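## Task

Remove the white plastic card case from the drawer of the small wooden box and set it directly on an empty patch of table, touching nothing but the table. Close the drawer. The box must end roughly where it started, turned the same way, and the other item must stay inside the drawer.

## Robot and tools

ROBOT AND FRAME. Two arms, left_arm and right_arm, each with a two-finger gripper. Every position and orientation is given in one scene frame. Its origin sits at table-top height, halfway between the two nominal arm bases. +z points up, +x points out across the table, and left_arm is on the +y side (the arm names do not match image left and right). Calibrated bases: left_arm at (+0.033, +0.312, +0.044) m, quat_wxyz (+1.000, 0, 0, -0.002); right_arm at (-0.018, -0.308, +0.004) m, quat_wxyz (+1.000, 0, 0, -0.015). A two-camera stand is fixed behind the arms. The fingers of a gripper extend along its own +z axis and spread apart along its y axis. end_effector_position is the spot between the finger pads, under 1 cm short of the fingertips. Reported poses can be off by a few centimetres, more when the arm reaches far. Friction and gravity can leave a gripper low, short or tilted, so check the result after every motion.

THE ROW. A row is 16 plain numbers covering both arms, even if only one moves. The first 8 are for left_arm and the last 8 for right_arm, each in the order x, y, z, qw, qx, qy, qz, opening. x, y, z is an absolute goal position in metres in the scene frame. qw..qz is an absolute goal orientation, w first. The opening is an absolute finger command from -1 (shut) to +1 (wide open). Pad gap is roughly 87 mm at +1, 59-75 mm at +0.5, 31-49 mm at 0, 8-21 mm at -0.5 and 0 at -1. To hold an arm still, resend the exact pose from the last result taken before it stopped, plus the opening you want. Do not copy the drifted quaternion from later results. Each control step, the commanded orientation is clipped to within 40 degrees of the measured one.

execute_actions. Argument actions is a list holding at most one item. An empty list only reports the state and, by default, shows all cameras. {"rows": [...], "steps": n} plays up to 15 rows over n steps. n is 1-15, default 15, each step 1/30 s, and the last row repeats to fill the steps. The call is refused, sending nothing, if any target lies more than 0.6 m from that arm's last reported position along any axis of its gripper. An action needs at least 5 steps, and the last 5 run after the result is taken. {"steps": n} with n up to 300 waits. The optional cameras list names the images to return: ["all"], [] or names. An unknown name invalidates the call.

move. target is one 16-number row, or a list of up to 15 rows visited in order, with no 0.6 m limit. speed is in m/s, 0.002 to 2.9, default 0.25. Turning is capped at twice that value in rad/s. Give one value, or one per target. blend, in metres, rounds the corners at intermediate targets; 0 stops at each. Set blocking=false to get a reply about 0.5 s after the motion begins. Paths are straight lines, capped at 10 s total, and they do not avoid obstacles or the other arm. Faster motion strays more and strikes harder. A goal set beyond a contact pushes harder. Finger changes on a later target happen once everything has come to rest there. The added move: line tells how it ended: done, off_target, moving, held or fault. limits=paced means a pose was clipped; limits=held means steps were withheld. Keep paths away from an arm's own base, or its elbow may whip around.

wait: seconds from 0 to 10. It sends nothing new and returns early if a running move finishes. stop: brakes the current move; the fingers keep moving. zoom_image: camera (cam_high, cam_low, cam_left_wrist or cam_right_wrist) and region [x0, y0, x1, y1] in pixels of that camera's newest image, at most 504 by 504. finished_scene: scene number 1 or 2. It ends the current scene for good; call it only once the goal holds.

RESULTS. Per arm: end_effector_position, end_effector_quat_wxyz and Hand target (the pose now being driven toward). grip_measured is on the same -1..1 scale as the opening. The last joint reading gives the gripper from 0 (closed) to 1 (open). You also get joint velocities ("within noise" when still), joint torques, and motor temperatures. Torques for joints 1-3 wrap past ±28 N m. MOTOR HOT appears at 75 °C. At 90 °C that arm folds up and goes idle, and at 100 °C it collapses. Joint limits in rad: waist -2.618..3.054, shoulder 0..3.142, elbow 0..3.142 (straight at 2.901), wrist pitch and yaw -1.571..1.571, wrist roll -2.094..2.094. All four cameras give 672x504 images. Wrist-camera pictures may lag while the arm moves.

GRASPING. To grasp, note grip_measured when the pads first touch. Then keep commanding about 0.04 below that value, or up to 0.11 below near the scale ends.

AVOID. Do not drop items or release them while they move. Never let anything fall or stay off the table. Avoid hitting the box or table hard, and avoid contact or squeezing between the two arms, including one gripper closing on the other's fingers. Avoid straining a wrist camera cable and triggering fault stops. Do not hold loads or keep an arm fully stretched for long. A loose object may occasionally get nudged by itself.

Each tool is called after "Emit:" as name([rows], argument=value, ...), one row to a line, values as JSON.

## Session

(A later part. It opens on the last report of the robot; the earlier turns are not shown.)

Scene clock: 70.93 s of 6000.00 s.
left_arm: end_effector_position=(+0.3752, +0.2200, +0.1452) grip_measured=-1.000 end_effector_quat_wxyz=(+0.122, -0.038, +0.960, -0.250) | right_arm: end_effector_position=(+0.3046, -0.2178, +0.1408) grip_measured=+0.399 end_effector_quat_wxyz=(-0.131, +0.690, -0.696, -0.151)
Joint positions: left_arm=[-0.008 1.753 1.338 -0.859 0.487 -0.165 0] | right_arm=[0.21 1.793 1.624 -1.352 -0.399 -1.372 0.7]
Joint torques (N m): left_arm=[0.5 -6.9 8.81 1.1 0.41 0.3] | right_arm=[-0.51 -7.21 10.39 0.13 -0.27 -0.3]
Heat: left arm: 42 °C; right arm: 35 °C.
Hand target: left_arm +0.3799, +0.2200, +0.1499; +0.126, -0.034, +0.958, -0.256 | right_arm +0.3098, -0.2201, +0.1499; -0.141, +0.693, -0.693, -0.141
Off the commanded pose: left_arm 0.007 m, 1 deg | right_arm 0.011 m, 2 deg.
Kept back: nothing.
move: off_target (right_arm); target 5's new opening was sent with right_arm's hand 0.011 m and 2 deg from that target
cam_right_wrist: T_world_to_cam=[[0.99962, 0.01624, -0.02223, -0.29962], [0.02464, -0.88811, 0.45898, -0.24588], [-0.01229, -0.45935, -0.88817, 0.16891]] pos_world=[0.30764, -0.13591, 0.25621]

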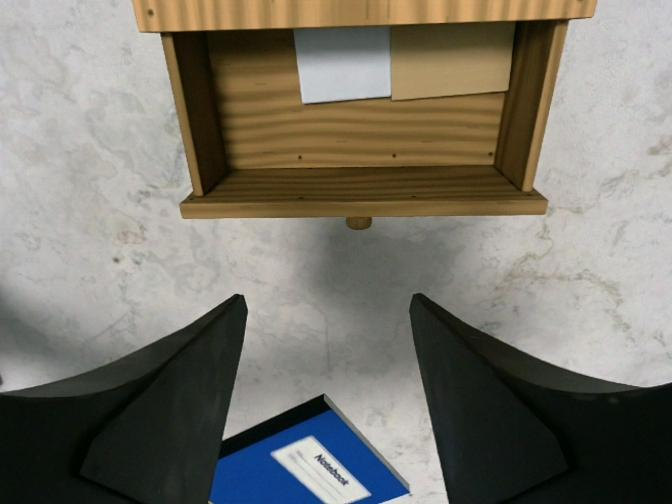

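Emit:
move([
  [0.38,0.22,0.15,0.1261,-0.0338,0.9576,-0.2566,-1,0.373,-0.20,0.11,0.0616,-0.7044,0.7044,0.0616,-1],
  [0.38,0.22,0.15,0.1261,-0.0338,0.9576,-0.2566,-1,0.373,-0.188,0.026,0.0616,-0.7044,0.7044,0.0616,-1],
  [0.38,0.22,0.15,0.1261,-0.0338,0.9576,-0.2566,-1,0.373,-0.123,0.026,0.0616,-0.7044,0.7044,0.0616,-1],
  [0.38,0.22,0.15,0.1261,-0.0338,0.9576,-0.2566,-1,0.373,-0.15,0.07,0.0616,-0.7044,0.7044,0.0616,-1],
  [0.38,0.22,0.15,0.1261,-0.0338,0.9576,-0.2566,-1,0.31,-0.22,0.15,0.141,-0.6929,0.6929,0.141,0.4],
], speed=[0.2,0.1,0.06,0.15,0.25], cameras=["cam_right_wrist","cam_high"])

Scene clock: 78.67 s of 6000.00 s.
left_arm: end_effector_position=(+0.3752, +0.2200, +0.1452) grip_measured=-1.000 end_effector_quat_wxyz=(+0.122, -0.038, +0.960, -0.250) | right_arm: end_effector_position=(+0.3131, -0.2200, +0.1396) grip_measured=+0.399 end_effector_quat_wxyz=(-0.127, +0.691, -0.697, -0.140)
Joint positions: left_arm=[-0.008 1.753 1.338 -0.859 0.487 -0.165 0] | right_arm=[0.21 1.82 1.655 -1.352 -0.377 -1.372 0.7]
Joint torques (N m): left_arm=[0.54 -6.95 8.83 1.11 0.39 0.29] | right_arm=[-0.59 -9.46 7.5 0.1 -0.49 -0.3]
Heat: left arm: 43 °C; right arm: 35 °C.
Hand target: left_arm +0.3799, +0.2200, +0.1499; +0.126, -0.034, +0.958, -0.256 | right_arm +0.3100, -0.2199, +0.1498; -0.141, +0.693, -0.693, -0.141
Off the commanded pose: left_arm 0.007 m, 1 deg | right_arm 0.011 m, 2 deg.
Kept back: nothing.
move: off_target (right_arm); target 5's new opening was sent with right_arm's hand 0.011 m and 2 deg from that target
cam_right_wrist: T_world_to_cam=[[0.99977, 0.01549, -0.01446, -0.30933], [0.02052, -0.87827, 0.47773, -0.24662], [-0.0053, -0.47792, -0.87839, 0.1593]] pos_world=[0.31516, -0.13567, 0.25327]
Images, in order (width x height): cam_high 672x504, cam_right_wrist 672x504.

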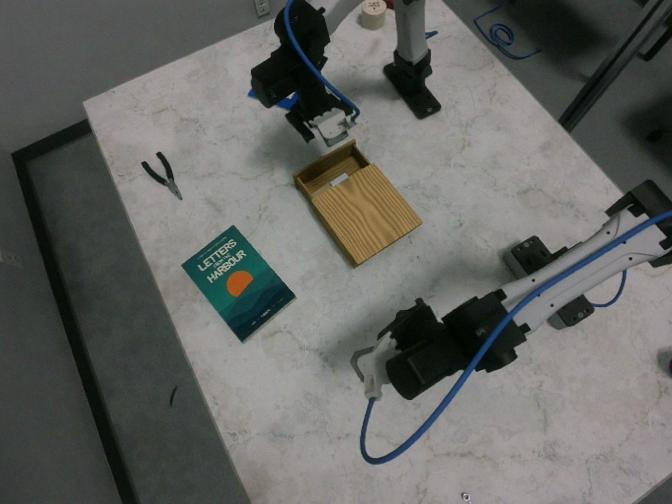

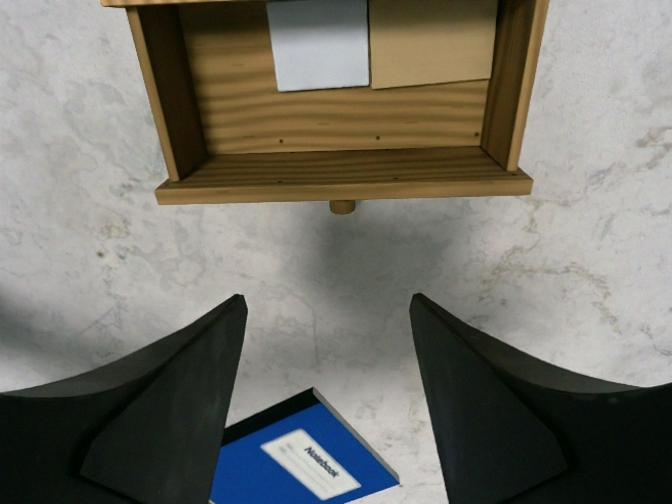

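Emit:
move([
  [0.38,0.22,0.15,0.1261,-0.0338,0.9576,-0.2566,-1,0.310,-0.150,0.10,0.0923,-0.6903,0.7011,0.1531,0.4],
  [0.38,0.22,0.15,0.1261,-0.0338,0.9576,-0.2566,-1,0.311,-0.146,0.015,0.0923,-0.6903,0.7011,0.1531,0.4],
], speed=[0.2,0.07], cameras=["cam_right_wrist"])

Scene clock: 81.93 s of 6000.00 s.
left_arm: end_effector_position=(+0.3752, +0.2200, +0.1452) grip_measured=-1.000 end_effector_quat_wxyz=(+0.122, -0.038, +0.960, -0.250) | right_arm: end_effector_position=(+0.3057, -0.1531, +0.0385) grip_measured=+0.400 end_effector_quat_wxyz=(-0.087, +0.686, -0.706, -0.153)
Joint positions: left_arm=[-0.008 1.753 1.338 -0.859 0.487 -0.165 0] | right_arm=[0.406 1.964 1.443 -1.004 -0.351 -1.158 0.7]
Joint torques (N m): left_arm=[0.51 -6.87 8.8 1.11 0.4 0.28] | right_arm=[1.14 -4.68 3.64 1.07 -0.32 -0.21]
Heat: left arm: 43 °C; right arm: 35 °C.
Hand target: left_arm +0.3799, +0.2200, +0.1499; +0.126, -0.034, +0.958, -0.256 | right_arm +0.3095, -0.1469, +0.0163; -0.091, +0.690, -0.701, -0.153
Off the commanded pose: left_arm 0.007 m, 1 deg | right_arm 0.025 m, 1 deg.
Kept back: nothing.
move: off_target (right_arm)
cam_right_wrist: T_world_to_cam=[[0.99579, 0.00836, -0.09126, -0.30131], [0.0538, -0.85949, 0.50831, -0.1479], [-0.07419, -0.51109, -0.85632, 0.11764]] pos_world=[0.31673, -0.06447, 0.14842]

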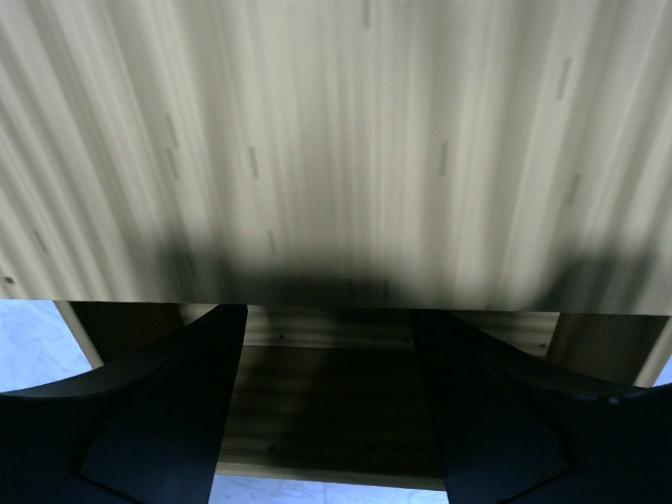

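Emit:
move([
  [0.38,0.22,0.15,0.1261,-0.0338,0.9576,-0.2566,-1,0.311,-0.146,0.013,0.0923,-0.6903,0.7011,0.1531,-0.3],
], speed=[0.07])

Scene clock: 82.77 s of 6000.00 s.
left_arm: end_effector_position=(+0.3752, +0.2200, +0.1452) grip_measured=-1.000 end_effector_quat_wxyz=(+0.122, -0.038, +0.960, -0.250) | right_arm: end_effector_position=(+0.3232, -0.1510, +0.0368) grip_measured=-0.299 end_effector_quat_wxyz=(-0.114, +0.690, -0.704, -0.128)
Joint positions: left_arm=[-0.008 1.753 1.338 -0.859 0.487 -0.165 0] | right_arm=[0.406 1.964 1.437 -0.929 -0.325 -1.155 0.351]
Joint torques (N m): left_arm=[0.51 -6.97 8.84 1.11 0.4 0.29] | right_arm=[1.16 -4.57 4.04 0.53 -0.55 -0.17]
Heat: left arm: 43 °C; right arm: 35 °C.
Hand target: left_arm +0.3799, +0.2200, +0.1499; +0.126, -0.034, +0.958, -0.256 | right_arm +0.3101, -0.1468, +0.0144; -0.092, +0.690, -0.702, -0.153
Off the commanded pose: left_arm 0.007 m, 1 deg | right_arm 0.027 m, 4 deg.
Kept back: nothing.
move: off_target (right_arm)

Emit:
move([
  [0.38,0.22,0.15,0.1261,-0.0338,0.9576,-0.2566,-1,0.32,-0.155,0.08,0.0923,-0.6903,0.7011,0.1531,-0.3],
  [0.38,0.22,0.15,0.1261,-0.0338,0.9576,-0.2566,-1,0.32,-0.24,0.15,0.141,-0.6929,0.6929,0.141,0.4],
], speed=[0.15,0.25], cameras=["cam_right_wrist"])

Emit:
zoom_image(camera="cam_right_wrist", region=[130, 0, 560, 230])

Scene clock: 86.07 s of 6000.00 s.
left_arm: end_effector_position=(+0.3752, +0.2200, +0.1452) grip_measured=-1.000 end_effector_quat_wxyz=(+0.122, -0.038, +0.960, -0.250) | right_arm: end_effector_position=(+0.3158, -0.2414, +0.1354) grip_measured=+0.399 end_effector_quat_wxyz=(-0.120, +0.690, -0.699, -0.146)
Joint positions: left_arm=[-0.008 1.753 1.338 -0.859 0.487 -0.165 0] | right_arm=[0.147 1.844 1.669 -1.387 -0.38 -1.44 0.699]
Joint torques (N m): left_arm=[0.5 -6.93 8.81 1.1 0.38 0.3] | right_arm=[-0.47 -8.73 10.41 0.01 -0.49 -0.28]
Heat: left arm: 43 °C; right arm: 35 °C.
Hand target: left_arm +0.3799, +0.2200, +0.1499; +0.126, -0.034, +0.958, -0.256 | right_arm +0.3197, -0.2402, +0.1499; -0.141, +0.693, -0.693, -0.140
Off the commanded pose: left_arm 0.007 m, 1 deg | right_arm 0.015 m, 3 deg.
Kept back: nothing.
move: off_target (right_arm); target 2's new opening was sent with right_arm's hand 0.015 m and 3 deg from that target
cam_right_wrist: T_world_to_cam=[[0.99933, 0.0152, -0.03344, -0.30918], [0.02937, -0.87746, 0.47876, -0.26631], [-0.02207, -0.47941, -0.87731, 0.15017]] pos_world=[0.3201, -0.15698, 0.2489]

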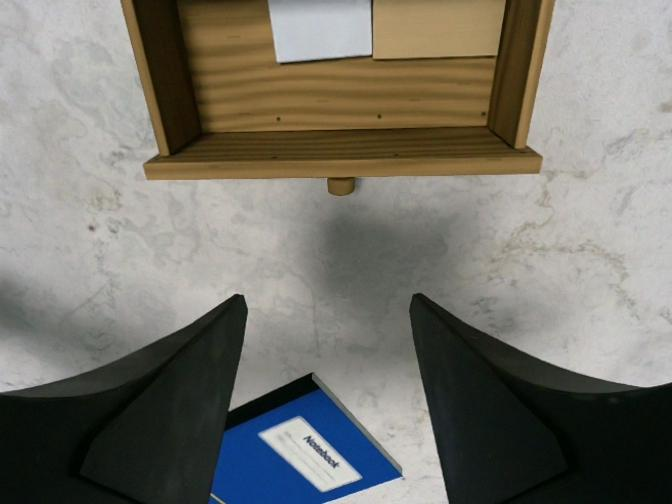

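Scaled by 1.172 from the camera's image (finer frame: 960x720).

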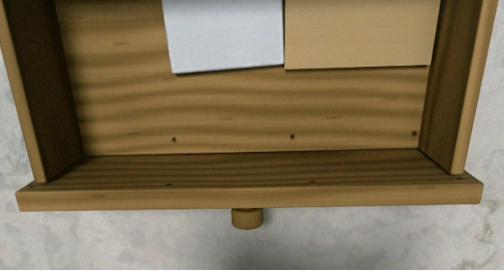

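Emit:
move([
  [0.38,0.22,0.15,0.1261,-0.0338,0.9576,-0.2566,-1,0.372,-0.182,0.10,0.0616,-0.7044,0.7044,0.0616,-1],
  [0.38,0.22,0.15,0.1261,-0.0338,0.9576,-0.2566,-1,0.372,-0.182,0.002,0.0616,-0.7044,0.7044,0.0616,-1],
  [0.38,0.22,0.15,0.1261,-0.0338,0.9576,-0.2566,-1,0.372,-0.15,0.005,0.0616,-0.7044,0.7044,0.0616,-1],
], speed=[0.2,0.1,0.05], cameras=["cam_right_wrist","cam_high"])

Emit:
zoom_image(camera="cam_high", region=[270, 110, 410, 230])

Scene clock: 90.10 s of 6000.00 s.
left_arm: end_effector_position=(+0.3752, +0.2200, +0.1452) grip_measured=-1.000 end_effector_quat_wxyz=(+0.122, -0.038, +0.960, -0.250) | right_arm: end_effector_position=(+0.3671, -0.1759, +0.0283) grip_measured=-0.999 end_effector_quat_wxyz=(-0.043, +0.699, -0.713, -0.031)
Joint positions: left_arm=[-0.008 1.753 1.338 -0.859 0.487 -0.165 0] | right_arm=[0.414 2.146 1.676 -1.045 -0.089 -1.165 0]
Joint torques (N m): left_arm=[0.53 -6.94 8.81 1.11 0.38 0.3] | right_arm=[2.24 -4.89 7.9 0.87 -0.82 -0.11]
Heat: left arm: 43 °C; right arm: 35 °C.
Hand target: left_arm +0.3799, +0.2200, +0.1499; +0.126, -0.034, +0.958, -0.256 | right_arm +0.3699, -0.1512, +0.0067; -0.060, +0.705, -0.704, -0.061
Off the commanded pose: left_arm 0.007 m, 1 deg | right_arm 0.035 m, 4 deg.
Kept back: nothing.
move: off_target (right_arm)
cam_right_wrist: T_world_to_cam=[[0.99987, 0.00085, 0.01623, -0.36914], [-0.01075, -0.71428, 0.69978, -0.12181], [0.01219, -0.69986, -0.71418, 0.0328]] pos_world=[0.36739, -0.06373, 0.11466]
Images, in order (width x height): cam_high 672x504, cam_right_wrist 672x504.

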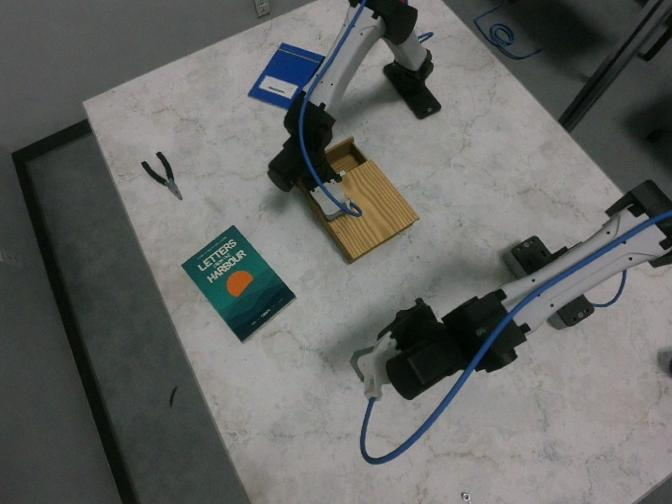

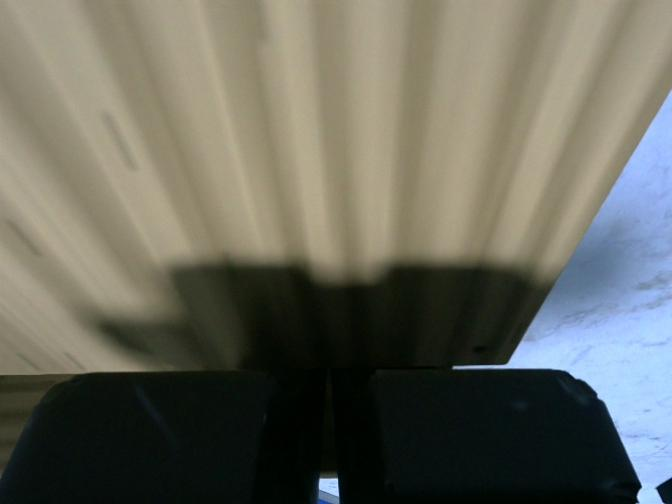

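Scaled by 3.600 from the camera's image (finer frame: 960x720).

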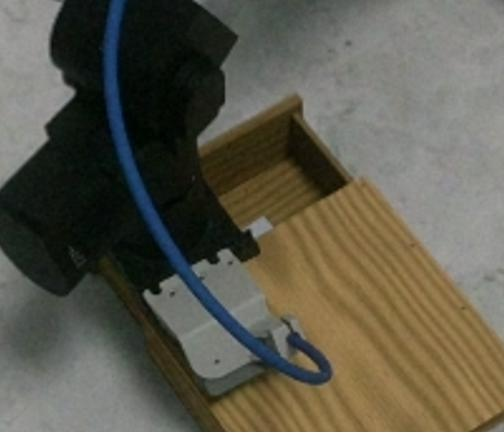

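Emit:
move([
  [0.38,0.22,0.15,0.1261,-0.0338,0.9576,-0.2566,-1,0.374,-0.105,0.005,0.0616,-0.7044,0.7044,0.0616,-1],
], speed=[0.05])

Emit:
move([
  [0.38,0.22,0.15,0.1261,-0.0338,0.9576,-0.2566,-1,0.365,-0.18,0.08,0.0616,-0.7044,0.7044,0.0616,-1],
  [0.38,0.22,0.15,0.1261,-0.0338,0.9576,-0.2566,-1,0.32,-0.24,0.15,0.141,-0.6929,0.6929,0.141,0.4],
], speed=[0.15,0.25], cameras=["cam_right_wrist"])

Scene clock: 91.73 s of 6000.00 s.
left_arm: end_effector_position=(+0.3752, +0.2200, +0.1452) grip_measured=-1.000 end_effector_quat_wxyz=(+0.122, -0.038, +0.960, -0.250) | right_arm: end_effector_position=(+0.3804, -0.1278, +0.0296) grip_measured=-0.999 end_effector_quat_wxyz=(-0.063, +0.703, -0.708, -0.024)
Joint positions: left_arm=[-0.008 1.753 1.338 -0.859 0.487 -0.165 0] | right_arm=[0.504 2.228 1.813 -1.05 -0.084 -1.085 0]
Joint torques (N m): left_arm=[0.61 -6.97 8.85 1.1 0.4 0.29] | right_arm=[2.48 -5.42 7.75 0.66 -0.77 0.01]
Heat: left arm: 43 °C; right arm: 35 °C.
Hand target: left_arm +0.3799, +0.2200, +0.1499; +0.126, -0.034, +0.958, -0.256 | right_arm +0.3725, -0.1064, +0.0065; -0.061, +0.704, -0.705, -0.061
Off the commanded pose: left_arm 0.007 m, 1 deg | right_arm 0.034 m, 4 deg.
Kept back: nothing.
move: off_target (right_arm)

Scene clock: 95.00 s of 6000.00 s.
left_arm: end_effector_position=(+0.3752, +0.2200, +0.1452) grip_measured=-1.000 end_effector_quat_wxyz=(+0.122, -0.038, +0.960, -0.250) | right_arm: end_effector_position=(+0.3193, -0.2408, +0.1365) grip_measured=+0.399 end_effector_quat_wxyz=(-0.122, +0.691, -0.698, -0.145)
Joint positions: left_arm=[-0.008 1.753 1.338 -0.859 0.487 -0.165 0] | right_arm=[0.147 1.852 1.683 -1.387 -0.381 -1.44 0.699]
Joint torques (N m): left_arm=[0.51 -6.9 8.81 1.09 0.4 0.29] | right_arm=[-0.65 -9.29 9.02 0.05 -0.5 -0.29]
Heat: left arm: 43 °C; right arm: 36 °C.
Hand target: left_arm +0.3799, +0.2200, +0.1499; +0.126, -0.034, +0.958, -0.256 | right_arm +0.3198, -0.2400, +0.1497; -0.141, +0.693, -0.693, -0.141
Off the commanded pose: left_arm 0.007 m, 1 deg | right_arm 0.014 m, 2 deg.
Kept back: nothing.
move: off_target (right_arm); target 2's new opening was sent with right_arm's hand 0.014 m and 2 deg from that target
cam_right_wrist: T_world_to_cam=[[0.9995, 0.01566, -0.0274, -0.31346], [0.02685, -0.87815, 0.47763, -0.26553], [-0.01658, -0.47813, -0.87813, 0.15015]] pos_world=[0.32292, -0.15648, 0.25009]

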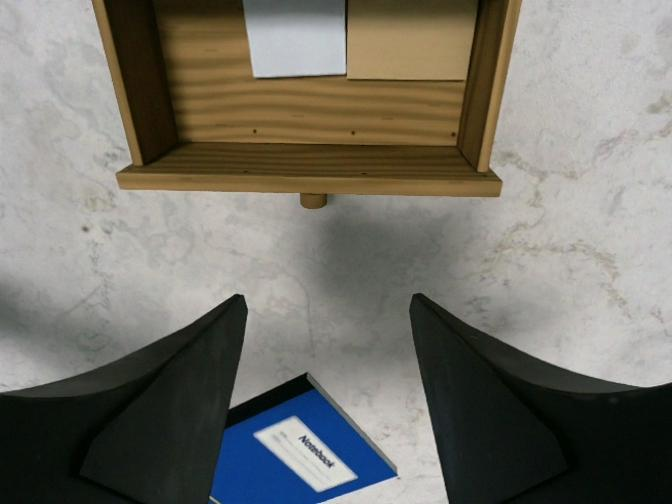

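Emit:
move([
  [0.38,0.22,0.15,0.1261,-0.0338,0.9576,-0.2566,-1,0.31,-0.162,0.07,0.0616,-0.7044,0.7044,0.0616,-0.6],
  [0.38,0.22,0.15,0.1261,-0.0338,0.9576,-0.2566,-1,0.31,-0.160,0.018,0.0616,-0.7044,0.7044,0.0616,-0.6],
  [0.38,0.22,0.15,0.1261,-0.0338,0.9576,-0.2566,-1,0.265,-0.162,0.016,0.0616,-0.7044,0.7044,0.0616,-0.6],
], speed=[0.2,0.06,0.05])

Emit:
move([
  [0.38,0.22,0.15,0.1261,-0.0338,0.9576,-0.2566,-1,0.28,-0.165,0.08,0.0616,-0.7044,0.7044,0.0616,-0.6],
  [0.38,0.22,0.15,0.1261,-0.0338,0.9576,-0.2566,-1,0.32,-0.22,0.15,0.141,-0.6929,0.6929,0.141,0.4],
], speed=[0.15,0.25], cameras=["cam_right_wrist"])

Scene clock: 99.53 s of 6000.00 s.
left_arm: end_effector_position=(+0.3752, +0.2200, +0.1452) grip_measured=-1.000 end_effector_quat_wxyz=(+0.122, -0.038, +0.960, -0.250) | right_arm: end_effector_position=(+0.2886, -0.1729, +0.0286) grip_measured=-0.600 end_effector_quat_wxyz=(-0.075, +0.705, -0.705, -0.020)
Joint positions: left_arm=[-0.008 1.753 1.338 -0.859 0.487 -0.165 0] | right_arm=[0.509 1.822 1.209 -0.826 -0.084 -1.086 0.2]
Joint torques (N m): left_arm=[0.53 -6.91 8.81 1.11 0.4 0.29] | right_arm=[2.37 -6.34 3.37 0.32 -0.79 0.11]
Heat: left arm: 43 °C; right arm: 36 °C.
Hand target: left_arm +0.3799, +0.2200, +0.1499; +0.126, -0.034, +0.958, -0.256 | right_arm +0.2652, -0.1631, +0.0170; -0.060, +0.704, -0.705, -0.061
Off the commanded pose: left_arm 0.007 m, 1 deg | right_arm 0.029 m, 5 deg.
Kept back: nothing.
move: off_target (right_arm)

Scene clock: 102.80 s of 6000.00 s.
left_arm: end_effector_position=(+0.3752, +0.2200, +0.1452) grip_measured=-1.000 end_effector_quat_wxyz=(+0.122, -0.038, +0.960, -0.250) | right_arm: end_effector_position=(+0.3146, -0.2218, +0.1470) grip_measured=+0.399 end_effector_quat_wxyz=(-0.134, +0.692, -0.696, -0.135)
Joint positions: left_arm=[-0.008 1.753 1.338 -0.859 0.487 -0.165 0] | right_arm=[0.205 1.811 1.672 -1.364 -0.377 -1.377 0.7]
Joint torques (N m): left_arm=[0.54 -6.97 8.81 1.11 0.39 0.31] | right_arm=[-0.57 -5.57 10.63 0.16 -0.46 -0.27]
Heat: left arm: 43 °C; right arm: 36 °C.
Hand target: left_arm +0.3799, +0.2200, +0.1499; +0.126, -0.034, +0.958, -0.256 | right_arm +0.3199, -0.2201, +0.1500; -0.141, +0.693, -0.693, -0.140
Off the commanded pose: left_arm 0.007 m, 1 deg | right_arm 0.006 m, 1 deg.
Kept back: nothing.
move: done
cam_right_wrist: T_world_to_cam=[[0.99989, 0.01476, 0.00256, -0.31341], [0.01176, -0.87958, 0.4756, -0.24898], [0.00927, -0.47551, -0.87966, 0.16111]] pos_world=[0.31481, -0.13776, 0.26094]

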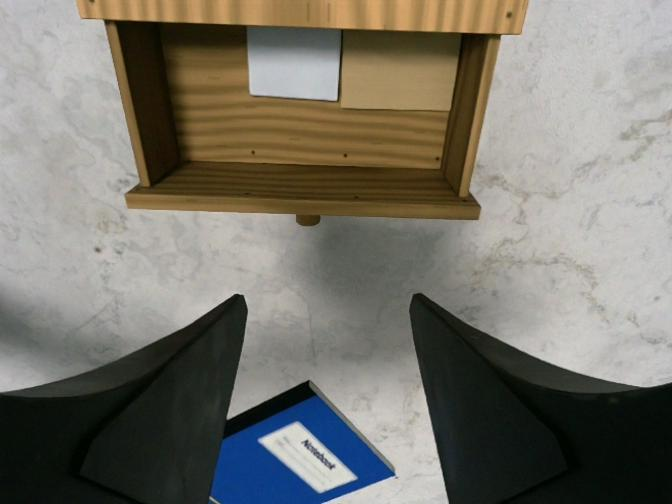

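Emit:
move([
  [0.38,0.22,0.15,0.1261,-0.0338,0.9576,-0.2566,-1,0.298,-0.146,0.08,0.1349,-0.6941,0.6941,0.1349,-0.6],
  [0.38,0.22,0.15,0.1261,-0.0338,0.9576,-0.2566,-1,0.298,-0.138,0.015,0.1349,-0.6941,0.6941,0.1349,-0.6],
], speed=[0.2,0.06])

Emit:
move([
  [0.38,0.22,0.15,0.1261,-0.0338,0.9576,-0.2566,-1,0.295,-0.19,0.012,0.1349,-0.6941,0.6941,0.1349,-0.6],
], speed=[0.05])

Emit:
move([
  [0.38,0.22,0.15,0.1261,-0.0338,0.9576,-0.2566,-1,0.295,-0.18,0.08,0.1349,-0.6941,0.6941,0.1349,-0.6],
  [0.38,0.22,0.15,0.1261,-0.0338,0.9576,-0.2566,-1,0.32,-0.22,0.15,0.141,-0.6929,0.6929,0.141,0.4],
], speed=[0.15,0.25], cameras=["cam_right_wrist"])

Scene clock: 105.93 s of 6000.00 s.
left_arm: end_effector_position=(+0.3752, +0.2200, +0.1452) grip_measured=-1.000 end_effector_quat_wxyz=(+0.122, -0.038, +0.960, -0.250) | right_arm: end_effector_position=(+0.2939, -0.1486, +0.0382) grip_measured=-0.600 end_effector_quat_wxyz=(-0.128, +0.688, -0.702, -0.132)
Joint positions: left_arm=[-0.008 1.753 1.338 -0.859 0.487 -0.165 0] | right_arm=[0.435 1.845 1.276 -0.854 -0.339 -1.12 0.2]
Joint torques (N m): left_arm=[0.58 -6.91 8.8 1.1 0.39 0.29] | right_arm=[1.63 -3.84 3.54 1.35 -0.35 -0.18]
Heat: left arm: 43 °C; right arm: 35 °C.
Hand target: left_arm +0.3799, +0.2200, +0.1499; +0.126, -0.034, +0.958, -0.256 | right_arm +0.2963, -0.1391, +0.0165; -0.134, +0.694, -0.694, -0.136
Off the commanded pose: left_arm 0.007 m, 1 deg | right_arm 0.026 m, 1 deg.
Kept back: nothing.
move: off_target (right_arm)

Scene clock: 107.43 s of 6000.00 s.
left_arm: end_effector_position=(+0.3752, +0.2200, +0.1452) grip_measured=-1.000 end_effector_quat_wxyz=(+0.122, -0.038, +0.960, -0.250) | right_arm: end_effector_position=(+0.2984, -0.1764, +0.0294) grip_measured=-0.600 end_effector_quat_wxyz=(-0.161, +0.691, -0.689, -0.149)
Joint positions: left_arm=[-0.008 1.753 1.338 -0.859 0.487 -0.165 0] | right_arm=[0.32 1.809 1.185 -0.794 -0.418 -1.25 0.2]
Joint torques (N m): left_arm=[0.55 -6.9 8.84 1.11 0.39 0.3] | right_arm=[-0.7 -4.55 4.6 0.58 0.18 -0.36]
Heat: left arm: 43 °C; right arm: 35 °C.
Hand target: left_arm +0.3799, +0.2200, +0.1499; +0.126, -0.034, +0.958, -0.256 | right_arm +0.2942, -0.1898, +0.0130; -0.135, +0.694, -0.694, -0.136
Off the commanded pose: left_arm 0.007 m, 1 deg | right_arm 0.022 m, 3 deg.
Kept back: nothing.
move: off_target (right_arm)

Scene clock: 110.63 s of 6000.00 s.
left_arm: end_effector_position=(+0.3752, +0.2200, +0.1452) grip_measured=-1.000 end_effector_quat_wxyz=(+0.122, -0.038, +0.960, -0.250) | right_arm: end_effector_position=(+0.3148, -0.2217, +0.1472) grip_measured=+0.399 end_effector_quat_wxyz=(-0.134, +0.692, -0.696, -0.135)
Joint positions: left_arm=[-0.008 1.753 1.338 -0.859 0.487 -0.165 0] | right_arm=[0.205 1.811 1.673 -1.364 -0.377 -1.377 0.7]
Joint torques (N m): left_arm=[0.51 -6.93 8.85 1.11 0.39 0.29] | right_arm=[-0.62 -5.71 10.63 0.15 -0.46 -0.29]
Heat: left arm: 44 °C; right arm: 35 °C.
Hand target: left_arm +0.3799, +0.2200, +0.1499; +0.126, -0.034, +0.958, -0.256 | right_arm +0.3199, -0.2200, +0.1500; -0.141, +0.693, -0.693, -0.141
Off the commanded pose: left_arm 0.007 m, 1 deg | right_arm 0.006 m, 1 deg.
Kept back: nothing.
move: done
cam_right_wrist: T_world_to_cam=[[0.99989, 0.01477, 0.00324, -0.31378], [0.01146, -0.87984, 0.47513, -0.2489], [0.00987, -0.47504, -0.87991, 0.16122]] pos_world=[0.31501, -0.13776, 0.26114]

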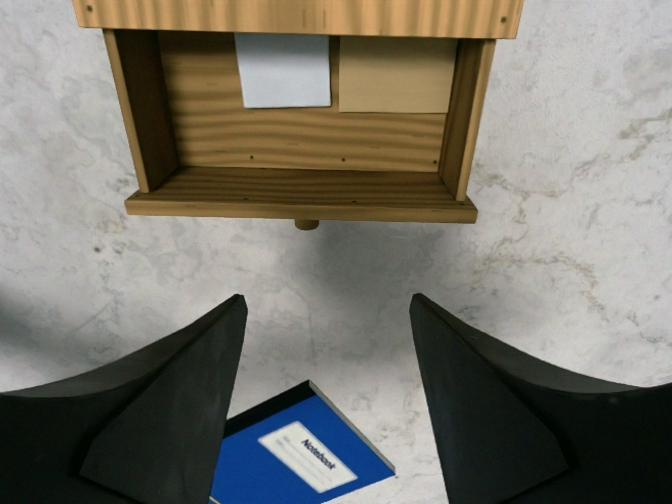

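Emit:
move([
  [0.38,0.22,0.15,0.1261,-0.0338,0.9576,-0.2566,-1,0.321,-0.184,0.08,0.1349,-0.6941,0.6941,0.1349,-1],
  [0.38,0.22,0.15,0.1261,-0.0338,0.9576,-0.2566,-1,0.322,-0.182,0.008,0.1349,-0.6941,0.6941,0.1349,-1],
], speed=[0.2,0.06], cameras=["cam_right_wrist","cam_high"])

Emit:
zoom_image(camera="cam_high", region=[280, 120, 390, 220])

Scene clock: 113.67 s of 6000.00 s.
left_arm: end_effector_position=(+0.3752, +0.2200, +0.1452) grip_measured=-1.000 end_effector_quat_wxyz=(+0.122, -0.038, +0.960, -0.250) | right_arm: end_effector_position=(+0.3191, -0.1817, +0.0294) grip_measured=-0.999 end_effector_quat_wxyz=(-0.139, +0.694, -0.693, -0.137)
Joint positions: left_arm=[-0.008 1.753 1.338 -0.859 0.487 -0.165 0] | right_arm=[0.311 1.899 1.31 -0.865 -0.376 -1.27 0]
Joint torques (N m): left_arm=[0.58 -6.93 8.85 1.11 0.4 0.3] | right_arm=[0.12 -4.38 4.11 1.02 -0.21 -0.16]
Heat: left arm: 44 °C; right arm: 35 °C.
Hand target: left_arm +0.3799, +0.2200, +0.1499; +0.126, -0.034, +0.958, -0.256 | right_arm +0.3207, -0.1824, +0.0090; -0.134, +0.694, -0.694, -0.135
Off the commanded pose: left_arm 0.007 m, 1 deg | right_arm 0.022 m, 1 deg.
Kept back: nothing.
move: off_target (right_arm)
cam_right_wrist: T_world_to_cam=[[0.99973, 0.02103, 0.00956, -0.31726], [0.01413, -0.88415, 0.467, -0.15918], [0.01828, -0.46674, -0.88421, 0.07546]] pos_world=[0.31805, -0.09884, 0.1441]
Images, in order (width x height): cam_high 672x504, cam_right_wrist 672x504.

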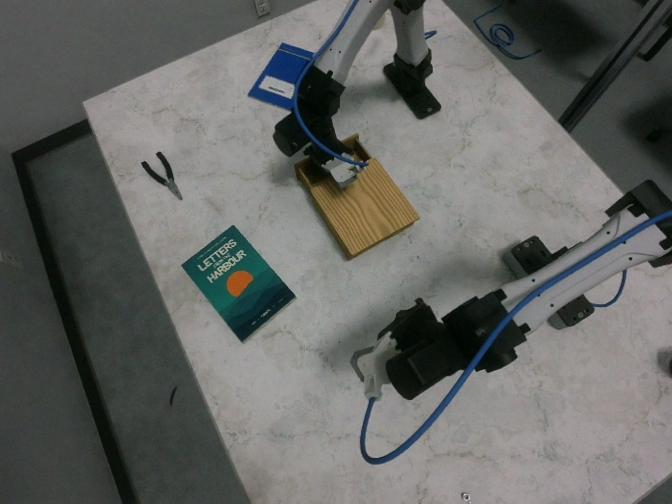

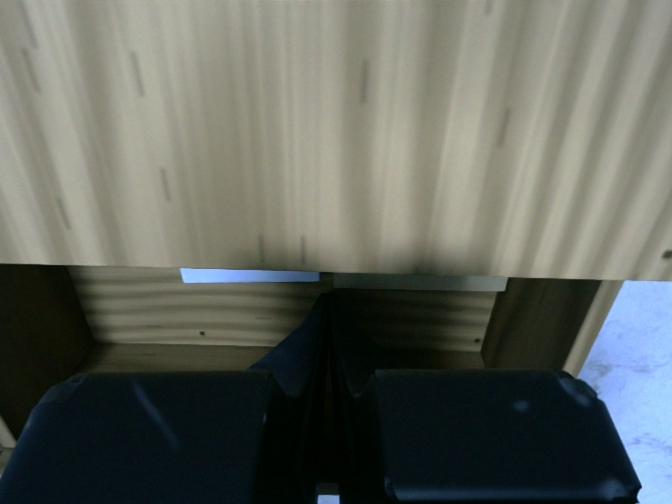

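Scaled by 4.582 from the camera's image (finer frame: 960x720).

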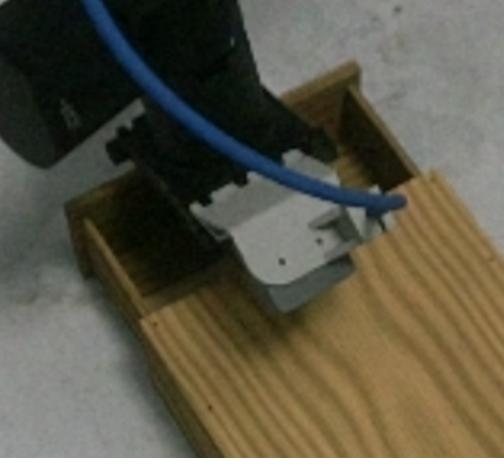

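Emit:
move([
  [0.38,0.22,0.15,0.1261,-0.0338,0.9576,-0.2566,-1,0.322,-0.142,0.005,0.1349,-0.6941,0.6941,0.1349,-1],
  [0.38,0.22,0.15,0.1261,-0.0338,0.9576,-0.2566,-1,0.29,-0.142,0.008,0.1349,-0.6941,0.6941,0.1349,-1],
], speed=[0.05,0.05], cameras=["cam_right_wrist"])

Emit:
move([
  [0.38,0.22,0.15,0.1261,-0.0338,0.9576,-0.2566,-1,0.30,-0.16,0.08,0.1349,-0.6941,0.6941,0.1349,-1],
  [0.38,0.22,0.15,0.1261,-0.0338,0.9576,-0.2566,-1,0.32,-0.22,0.15,0.141,-0.6929,0.6929,0.141,0.4],
], speed=[0.15,0.25], cameras=["cam_right_wrist"])

Scene clock: 116.03 s of 6000.00 s.
left_arm: end_effector_position=(+0.3752, +0.2200, +0.1452) grip_measured=-1.000 end_effector_quat_wxyz=(+0.122, -0.038, +0.960, -0.250) | right_arm: end_effector_position=(+0.3173, -0.1631, +0.0290) grip_measured=-1.000 end_effector_quat_wxyz=(-0.149, +0.693, -0.701, -0.078)
Joint positions: left_arm=[-0.008 1.753 1.338 -0.859 0.487 -0.165 0] | right_arm=[0.414 1.845 1.234 -0.739 -0.258 -1.146 0]
Joint torques (N m): left_arm=[0.53 -6.97 8.88 1.11 0.39 0.29] | right_arm=[3.45 -5.14 2.86 0.61 -1.11 0.06]
Heat: left arm: 44 °C; right arm: 35 °C.
Hand target: left_arm +0.3799, +0.2200, +0.1499; +0.126, -0.034, +0.958, -0.256 | right_arm +0.2897, -0.1444, +0.0102; -0.133, +0.694, -0.695, -0.134
Off the commanded pose: left_arm 0.007 m, 1 deg | right_arm 0.040 m, 7 deg.
Kept back: nothing.
move: off_target (right_arm)
cam_right_wrist: T_world_to_cam=[[0.99472, -0.00786, 0.10229, -0.32169], [-0.06071, -0.84887, 0.5251, -0.11469], [0.0827, -0.52854, -0.84487, 0.05218]] pos_world=[0.30871, -0.07231, 0.13722]

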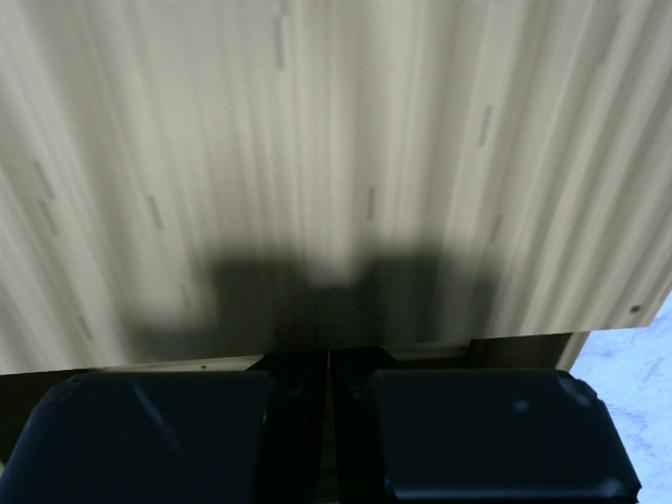

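Scene clock: 119.27 s of 6000.00 s.
left_arm: end_effector_position=(+0.3752, +0.2200, +0.1452) grip_measured=-1.000 end_effector_quat_wxyz=(+0.122, -0.038, +0.960, -0.250) | right_arm: end_effector_position=(+0.3152, -0.2217, +0.1444) grip_measured=+0.399 end_effector_quat_wxyz=(-0.130, +0.692, -0.697, -0.138)
Joint positions: left_arm=[-0.008 1.753 1.338 -0.859 0.487 -0.165 0] | right_arm=[0.205 1.82 1.674 -1.364 -0.377 -1.377 0.7]
Joint torques (N m): left_arm=[0.53 -6.87 8.81 1.1 0.4 0.29] | right_arm=[-0.54 -6.3 10.43 0.17 -0.47 -0.27]
Heat: left arm: 44 °C; right arm: 35 °C.
Hand target: left_arm +0.3799, +0.2200, +0.1499; +0.126, -0.034, +0.958, -0.256 | right_arm +0.3199, -0.2201, +0.1500; -0.141, +0.693, -0.693, -0.141
Off the commanded pose: left_arm 0.007 m, 1 deg | right_arm 0.008 m, 1 deg.
Kept back: nothing.
move: done
cam_right_wrist: T_world_to_cam=[[0.99988, 0.01475, -0.00529, -0.31295], [0.01549, -0.87892, 0.47673, -0.24893], [0.00238, -0.47675, -0.87904, 0.16068]] pos_world=[0.31638, -0.13757, 0.25825]

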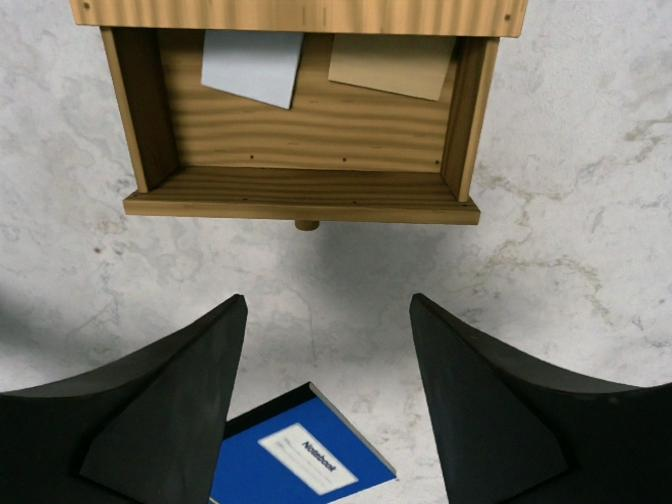

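Emit:
move([
  [0.38,0.22,0.15,0.1261,-0.0338,0.9576,-0.2566,-1,0.276,-0.154,0.10,0.1103,-0.5954,0.7856,0.1265,0.38],
  [0.38,0.22,0.15,0.1261,-0.0338,0.9576,-0.2566,-1,0.276,-0.152,0.055,0.1103,-0.5954,0.7856,0.1265,0.38],
], speed=[0.2,0.08], cameras=["cam_right_wrist","cam_high"])

Emit:
zoom_image(camera="cam_high", region=[280, 120, 390, 220])

Scene clock: 122.43 s of 6000.00 s.
left_arm: end_effector_position=(+0.3752, +0.2200, +0.1452) grip_measured=-1.000 end_effector_quat_wxyz=(+0.122, -0.038, +0.960, -0.250) | right_arm: end_effector_position=(+0.2731, -0.1555, +0.0538) grip_measured=+0.380 end_effector_quat_wxyz=(+0.099, -0.595, +0.787, +0.131)
Joint positions: left_arm=[-0.008 1.753 1.338 -0.859 0.487 -0.165 0] | right_arm=[0.444 1.792 1.276 -0.918 -0.301 -0.86 0.69]
Joint torques (N m): left_arm=[0.54 -6.93 8.8 1.12 0.4 0.29] | right_arm=[0.95 -7.47 6.79 0.7 -0.19 -0.02]
Heat: left arm: 44 °C; right arm: 35 °C.
Hand target: left_arm +0.3799, +0.2200, +0.1499; +0.126, -0.034, +0.958, -0.256 | right_arm +0.2760, -0.1519, +0.0552; +0.110, -0.596, +0.786, +0.127
Off the commanded pose: left_arm 0.007 m, 1 deg | right_arm 0.005 m, 1 deg.
Kept back: nothing.
move: done
cam_right_wrist: T_world_to_cam=[[0.96759, -0.23846, -0.0831, -0.29862], [-0.16021, -0.83405, 0.52791, -0.09464], [-0.19519, -0.49749, -0.84523, 0.16166]] pos_world=[0.30533, -0.06972, 0.16179]
Images, in order (width x height): cam_high 672x504, cam_right_wrist 672x504.

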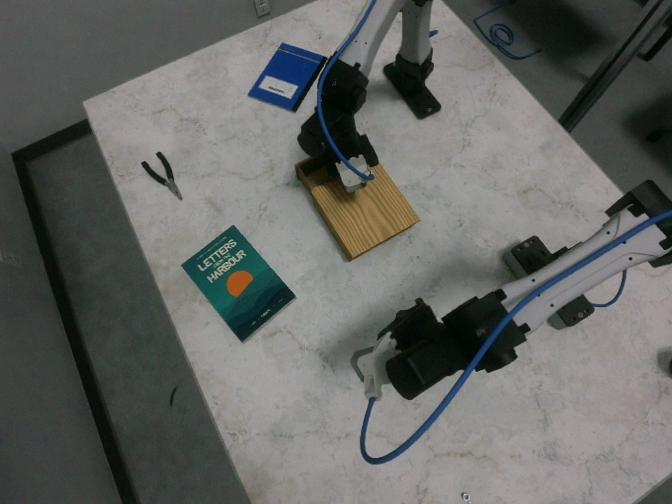

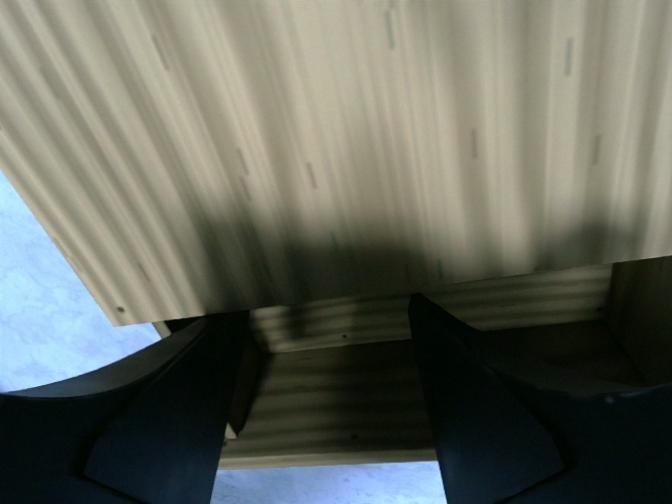

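Scaled by 4.582 from the camera's image (finer frame: 960x720).

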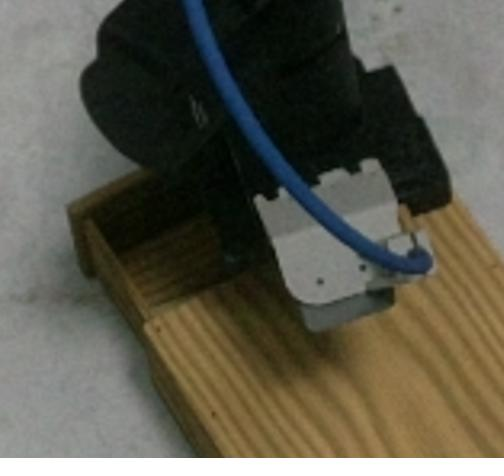

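Emit:
move([
  [0.38,0.22,0.15,0.1261,-0.0338,0.9576,-0.2566,-1,0.281,-0.151,0.003,0.1103,-0.5954,0.7856,0.1265,0.38],
], speed=[0.05], cameras=["cam_right_wrist"])

Scene clock: 123.97 s of 6000.00 s.
left_arm: end_effector_position=(+0.3752, +0.2200, +0.1452) grip_measured=-1.000 end_effector_quat_wxyz=(+0.122, -0.038, +0.960, -0.250) | right_arm: end_effector_position=(+0.2730, -0.1576, +0.0316) grip_measured=+0.380 end_effector_quat_wxyz=(+0.103, -0.596, +0.787, +0.125)
Joint positions: left_arm=[-0.008 1.753 1.338 -0.859 0.487 -0.165 0] | right_arm=[0.444 1.806 1.202 -0.82 -0.29 -0.86 0.69]
Joint torques (N m): left_arm=[0.51 -6.91 8.81 1.11 0.38 0.29] | right_arm=[0.57 -2.51 3.02 1.51 -0.29 -0.09]
Heat: left arm: 44 °C; right arm: 35 °C.
Hand target: left_arm +0.3799, +0.2200, +0.1499; +0.126, -0.034, +0.958, -0.256 | right_arm +0.2785, -0.1523, +0.0054; +0.109, -0.596, +0.786, +0.127
Off the commanded pose: left_arm 0.007 m, 1 deg | right_arm 0.030 m, 1 deg.
Kept back: nothing.
move: off_target (right_arm)
cam_right_wrist: T_world_to_cam=[[0.96828, -0.24012, -0.06912, -0.30179], [-0.16805, -0.83051, 0.53105, -0.08215], [-0.18492, -0.50259, -0.84452, 0.1382]] pos_world=[0.30396, -0.07123, 0.13947]

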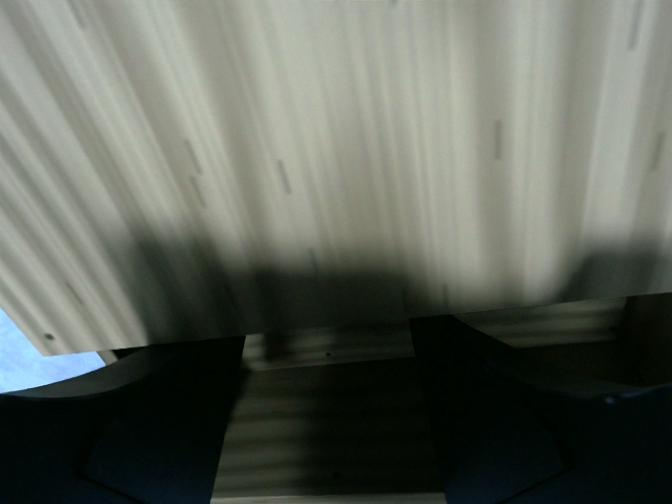

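Emit:
move([
  [0.38,0.22,0.15,0.1261,-0.0338,0.9576,-0.2566,-1,0.281,-0.151,0.003,0.1103,-0.5954,0.7856,0.1265,-0.2],
], speed=[0.05])

Scene clock: 124.80 s of 6000.00 s.
left_arm: end_effector_position=(+0.3752, +0.2200, +0.1452) grip_measured=-1.000 end_effector_quat_wxyz=(+0.122, -0.038, +0.960, -0.250) | right_arm: end_effector_position=(+0.2830, -0.1579, +0.0287) grip_measured=-0.198 end_effector_quat_wxyz=(+0.117, -0.596, +0.787, +0.109)
Joint positions: left_arm=[-0.008 1.753 1.338 -0.859 0.487 -0.165 0] | right_arm=[0.444 1.81 1.194 -0.773 -0.266 -0.859 0.401]
Joint torques (N m): left_arm=[0.53 -6.94 8.81 1.12 0.4 0.28] | right_arm=[0.51 -2.51 3.86 1.16 -0.52 -0.11]
Heat: left arm: 44 °C; right arm: 35 °C.
Hand target: left_arm +0.3799, +0.2200, +0.1499; +0.126, -0.034, +0.958, -0.256 | right_arm +0.2792, -0.1521, +0.0047; +0.109, -0.596, +0.786, +0.126
Off the commanded pose: left_arm 0.007 m, 1 deg | right_arm 0.027 m, 2 deg.
Kept back: nothing.
move: off_target (right_arm)

Emit:
move([
  [0.38,0.22,0.15,0.1261,-0.0338,0.9576,-0.2566,-1,0.285,-0.155,0.08,0.1103,-0.5954,0.7856,0.1265,-0.2],
  [0.38,0.22,0.15,0.1261,-0.0338,0.9576,-0.2566,-1,0.30,-0.21,0.15,0.141,-0.6929,0.6929,0.141,-0.2],
], speed=[0.12,0.25], cameras=["cam_right_wrist","cam_low"])

Scene clock: 127.80 s of 6000.00 s.
left_arm: end_effector_position=(+0.3752, +0.2200, +0.1452) grip_measured=-1.000 end_effector_quat_wxyz=(+0.122, -0.038, +0.960, -0.250) | right_arm: end_effector_position=(+0.2957, -0.2119, +0.1422) grip_measured=-0.200 end_effector_quat_wxyz=(-0.129, +0.691, -0.698, -0.138)
Joint positions: left_arm=[-0.008 1.753 1.338 -0.859 0.487 -0.165 0] | right_arm=[0.245 1.75 1.579 -1.327 -0.373 -1.331 0.4]
Joint torques (N m): left_arm=[0.51 -6.93 8.81 1.11 0.4 0.3] | right_arm=[-0.61 -6.42 10.63 0.15 -0.42 -0.25]
Heat: left arm: 44 °C; right arm: 35 °C.
Hand target: left_arm +0.3799, +0.2200, +0.1499; +0.126, -0.034, +0.958, -0.256 | right_arm +0.2998, -0.2100, +0.1500; -0.141, +0.693, -0.693, -0.141
Off the commanded pose: left_arm 0.007 m, 1 deg | right_arm 0.009 m, 2 deg.
Kept back: nothing.
move: done
cam_right_wrist: T_world_to_cam=[[0.99989, 0.01209, -0.00877, -0.29365], [0.01481, -0.87821, 0.47805, -0.2388], [-0.00192, -0.47813, -0.87829, 0.16439]] pos_world=[0.29746, -0.12757, 0.25596]
Images, in order (width x height): cam_low 672x504, cam_right_wrist 672x504.

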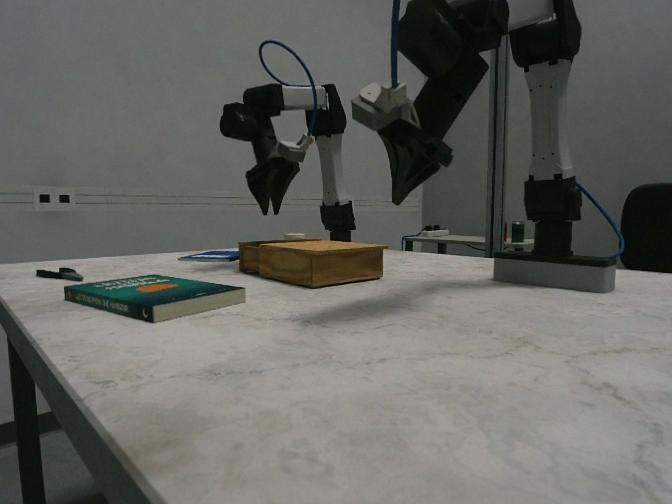

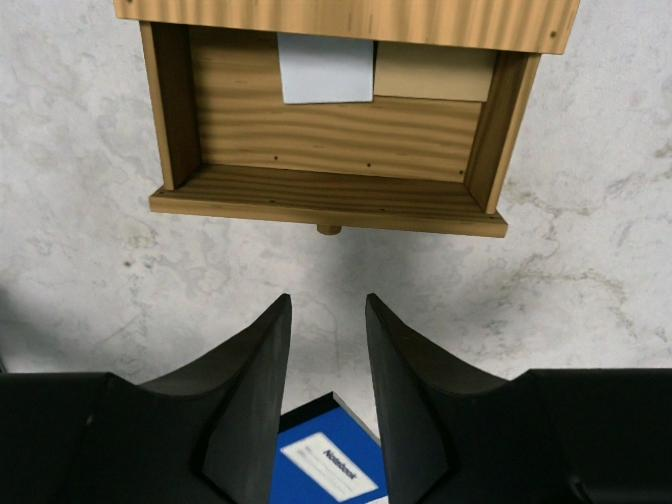

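Emit:
move([
  [0.38,0.22,0.15,0.1261,-0.0338,0.9576,-0.2566,-1,0.319,-0.178,0.08,0.1349,-0.6941,0.6941,0.1349,-1],
  [0.38,0.22,0.15,0.1261,-0.0338,0.9576,-0.2566,-1,0.3198,-0.175,0.006,0.1349,-0.6941,0.6941,0.1349,-1],
], speed=[0.2,0.06], cameras=["cam_right_wrist"])

Scene clock: 130.80 s of 6000.00 s.
left_arm: end_effector_position=(+0.3752, +0.2200, +0.1452) grip_measured=-1.000 end_effector_quat_wxyz=(+0.122, -0.038, +0.960, -0.250) | right_arm: end_effector_position=(+0.3186, -0.1742, +0.0291) grip_measured=-0.999 end_effector_quat_wxyz=(-0.142, +0.693, -0.693, -0.136)
Joint positions: left_arm=[-0.008 1.753 1.338 -0.859 0.487 -0.165 0] | right_arm=[0.331 1.898 1.306 -0.848 -0.375 -1.245 0]
Joint torques (N m): left_arm=[0.54 -6.89 8.83 1.1 0.4 0.29] | right_arm=[0.17 -4.33 3.67 1.01 -0.19 -0.19]
Heat: left arm: 44 °C; right arm: 35 °C.
Hand target: left_arm +0.3799, +0.2200, +0.1499; +0.126, -0.034, +0.958, -0.256 | right_arm +0.3184, -0.1754, +0.0071; -0.134, +0.694, -0.694, -0.135
Off the commanded pose: left_arm 0.007 m, 1 deg | right_arm 0.023 m, 1 deg.
Kept back: nothing.
move: off_target (right_arm)
cam_right_wrist: T_world_to_cam=[[0.99974, 0.0178, 0.01456, -0.31763], [0.00902, -0.88589, 0.4638, -0.15108], [0.02116, -0.46355, -0.88582, 0.07844]] pos_world=[0.31725, -0.09183, 0.14418]

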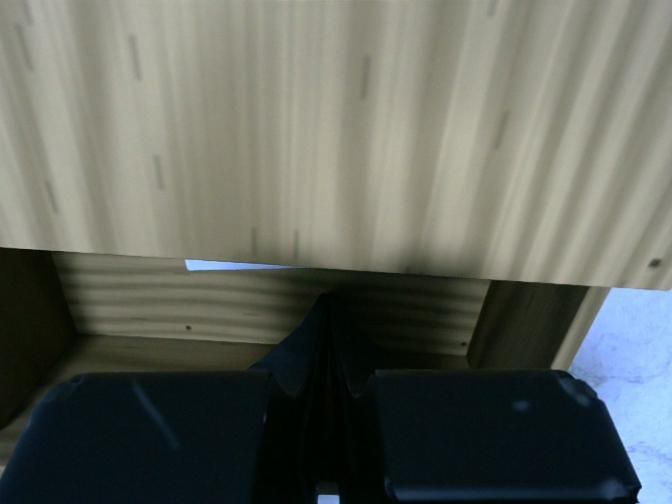

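Emit:
move([
  [0.38,0.22,0.15,0.1261,-0.0338,0.9576,-0.2566,-1,0.3185,-0.132,0.005,0.1349,-0.6941,0.6941,0.1349,-1],
  [0.38,0.22,0.15,0.1261,-0.0338,0.9576,-0.2566,-1,0.278,-0.136,0.008,0.1349,-0.6941,0.6941,0.1349,-1],
  [0.38,0.22,0.15,0.1261,-0.0338,0.9576,-0.2566,-1,0.30,-0.16,0.08,0.1349,-0.6941,0.6941,0.1349,-1],
  [0.38,0.22,0.15,0.1261,-0.0338,0.9576,-0.2566,-1,0.30,-0.21,0.15,0.141,-0.6929,0.6929,0.141,0.4],
], speed=[0.05,0.05,0.15,0.25], cameras=["cam_right_wrist"])

Scene clock: 136.63 s of 6000.00 s.
left_arm: end_effector_position=(+0.3752, +0.2200, +0.1452) grip_measured=-1.000 end_effector_quat_wxyz=(+0.122, -0.038, +0.960, -0.250) | right_arm: end_effector_position=(+0.2954, -0.2119, +0.1380) grip_measured=+0.399 end_effector_quat_wxyz=(-0.122, +0.691, -0.698, -0.143)
Joint positions: left_arm=[-0.008 1.753 1.338 -0.859 0.487 -0.165 0] | right_arm=[0.245 1.764 1.58 -1.33 -0.374 -1.334 0.699]
Joint torques (N m): left_arm=[0.51 -6.95 8.81 1.11 0.39 0.3] | right_arm=[-0.55 -7.56 10.41 0.15 -0.44 -0.28]
Heat: left arm: 44 °C; right arm: 35 °C.
Hand target: left_arm +0.3799, +0.2200, +0.1499; +0.126, -0.034, +0.958, -0.256 | right_arm +0.2998, -0.2101, +0.1499; -0.141, +0.693, -0.693, -0.141
Off the commanded pose: left_arm 0.007 m, 1 deg | right_arm 0.013 m, 2 deg.
Kept back: nothing.
move: off_target (right_arm); target 4's new opening was sent with right_arm's hand 0.013 m and 2 deg from that target
cam_right_wrist: T_world_to_cam=[[0.99959, 0.01452, -0.02459, -0.29058], [0.02455, -0.87677, 0.48029, -0.23967], [-0.01459, -0.4807, -0.87677, 0.16359]] pos_world=[0.29873, -0.12728, 0.2514]

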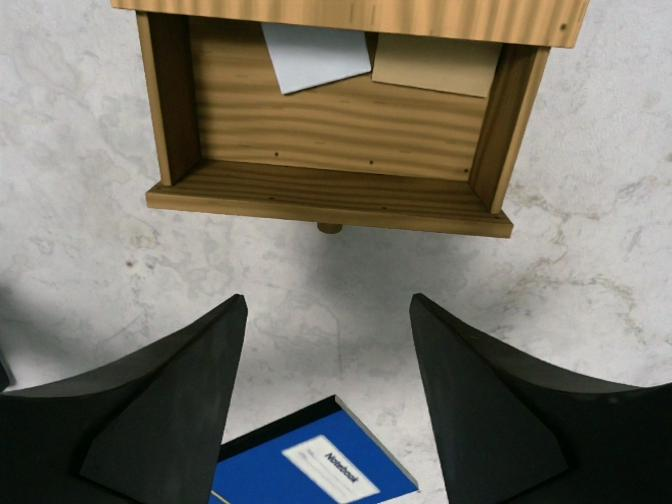

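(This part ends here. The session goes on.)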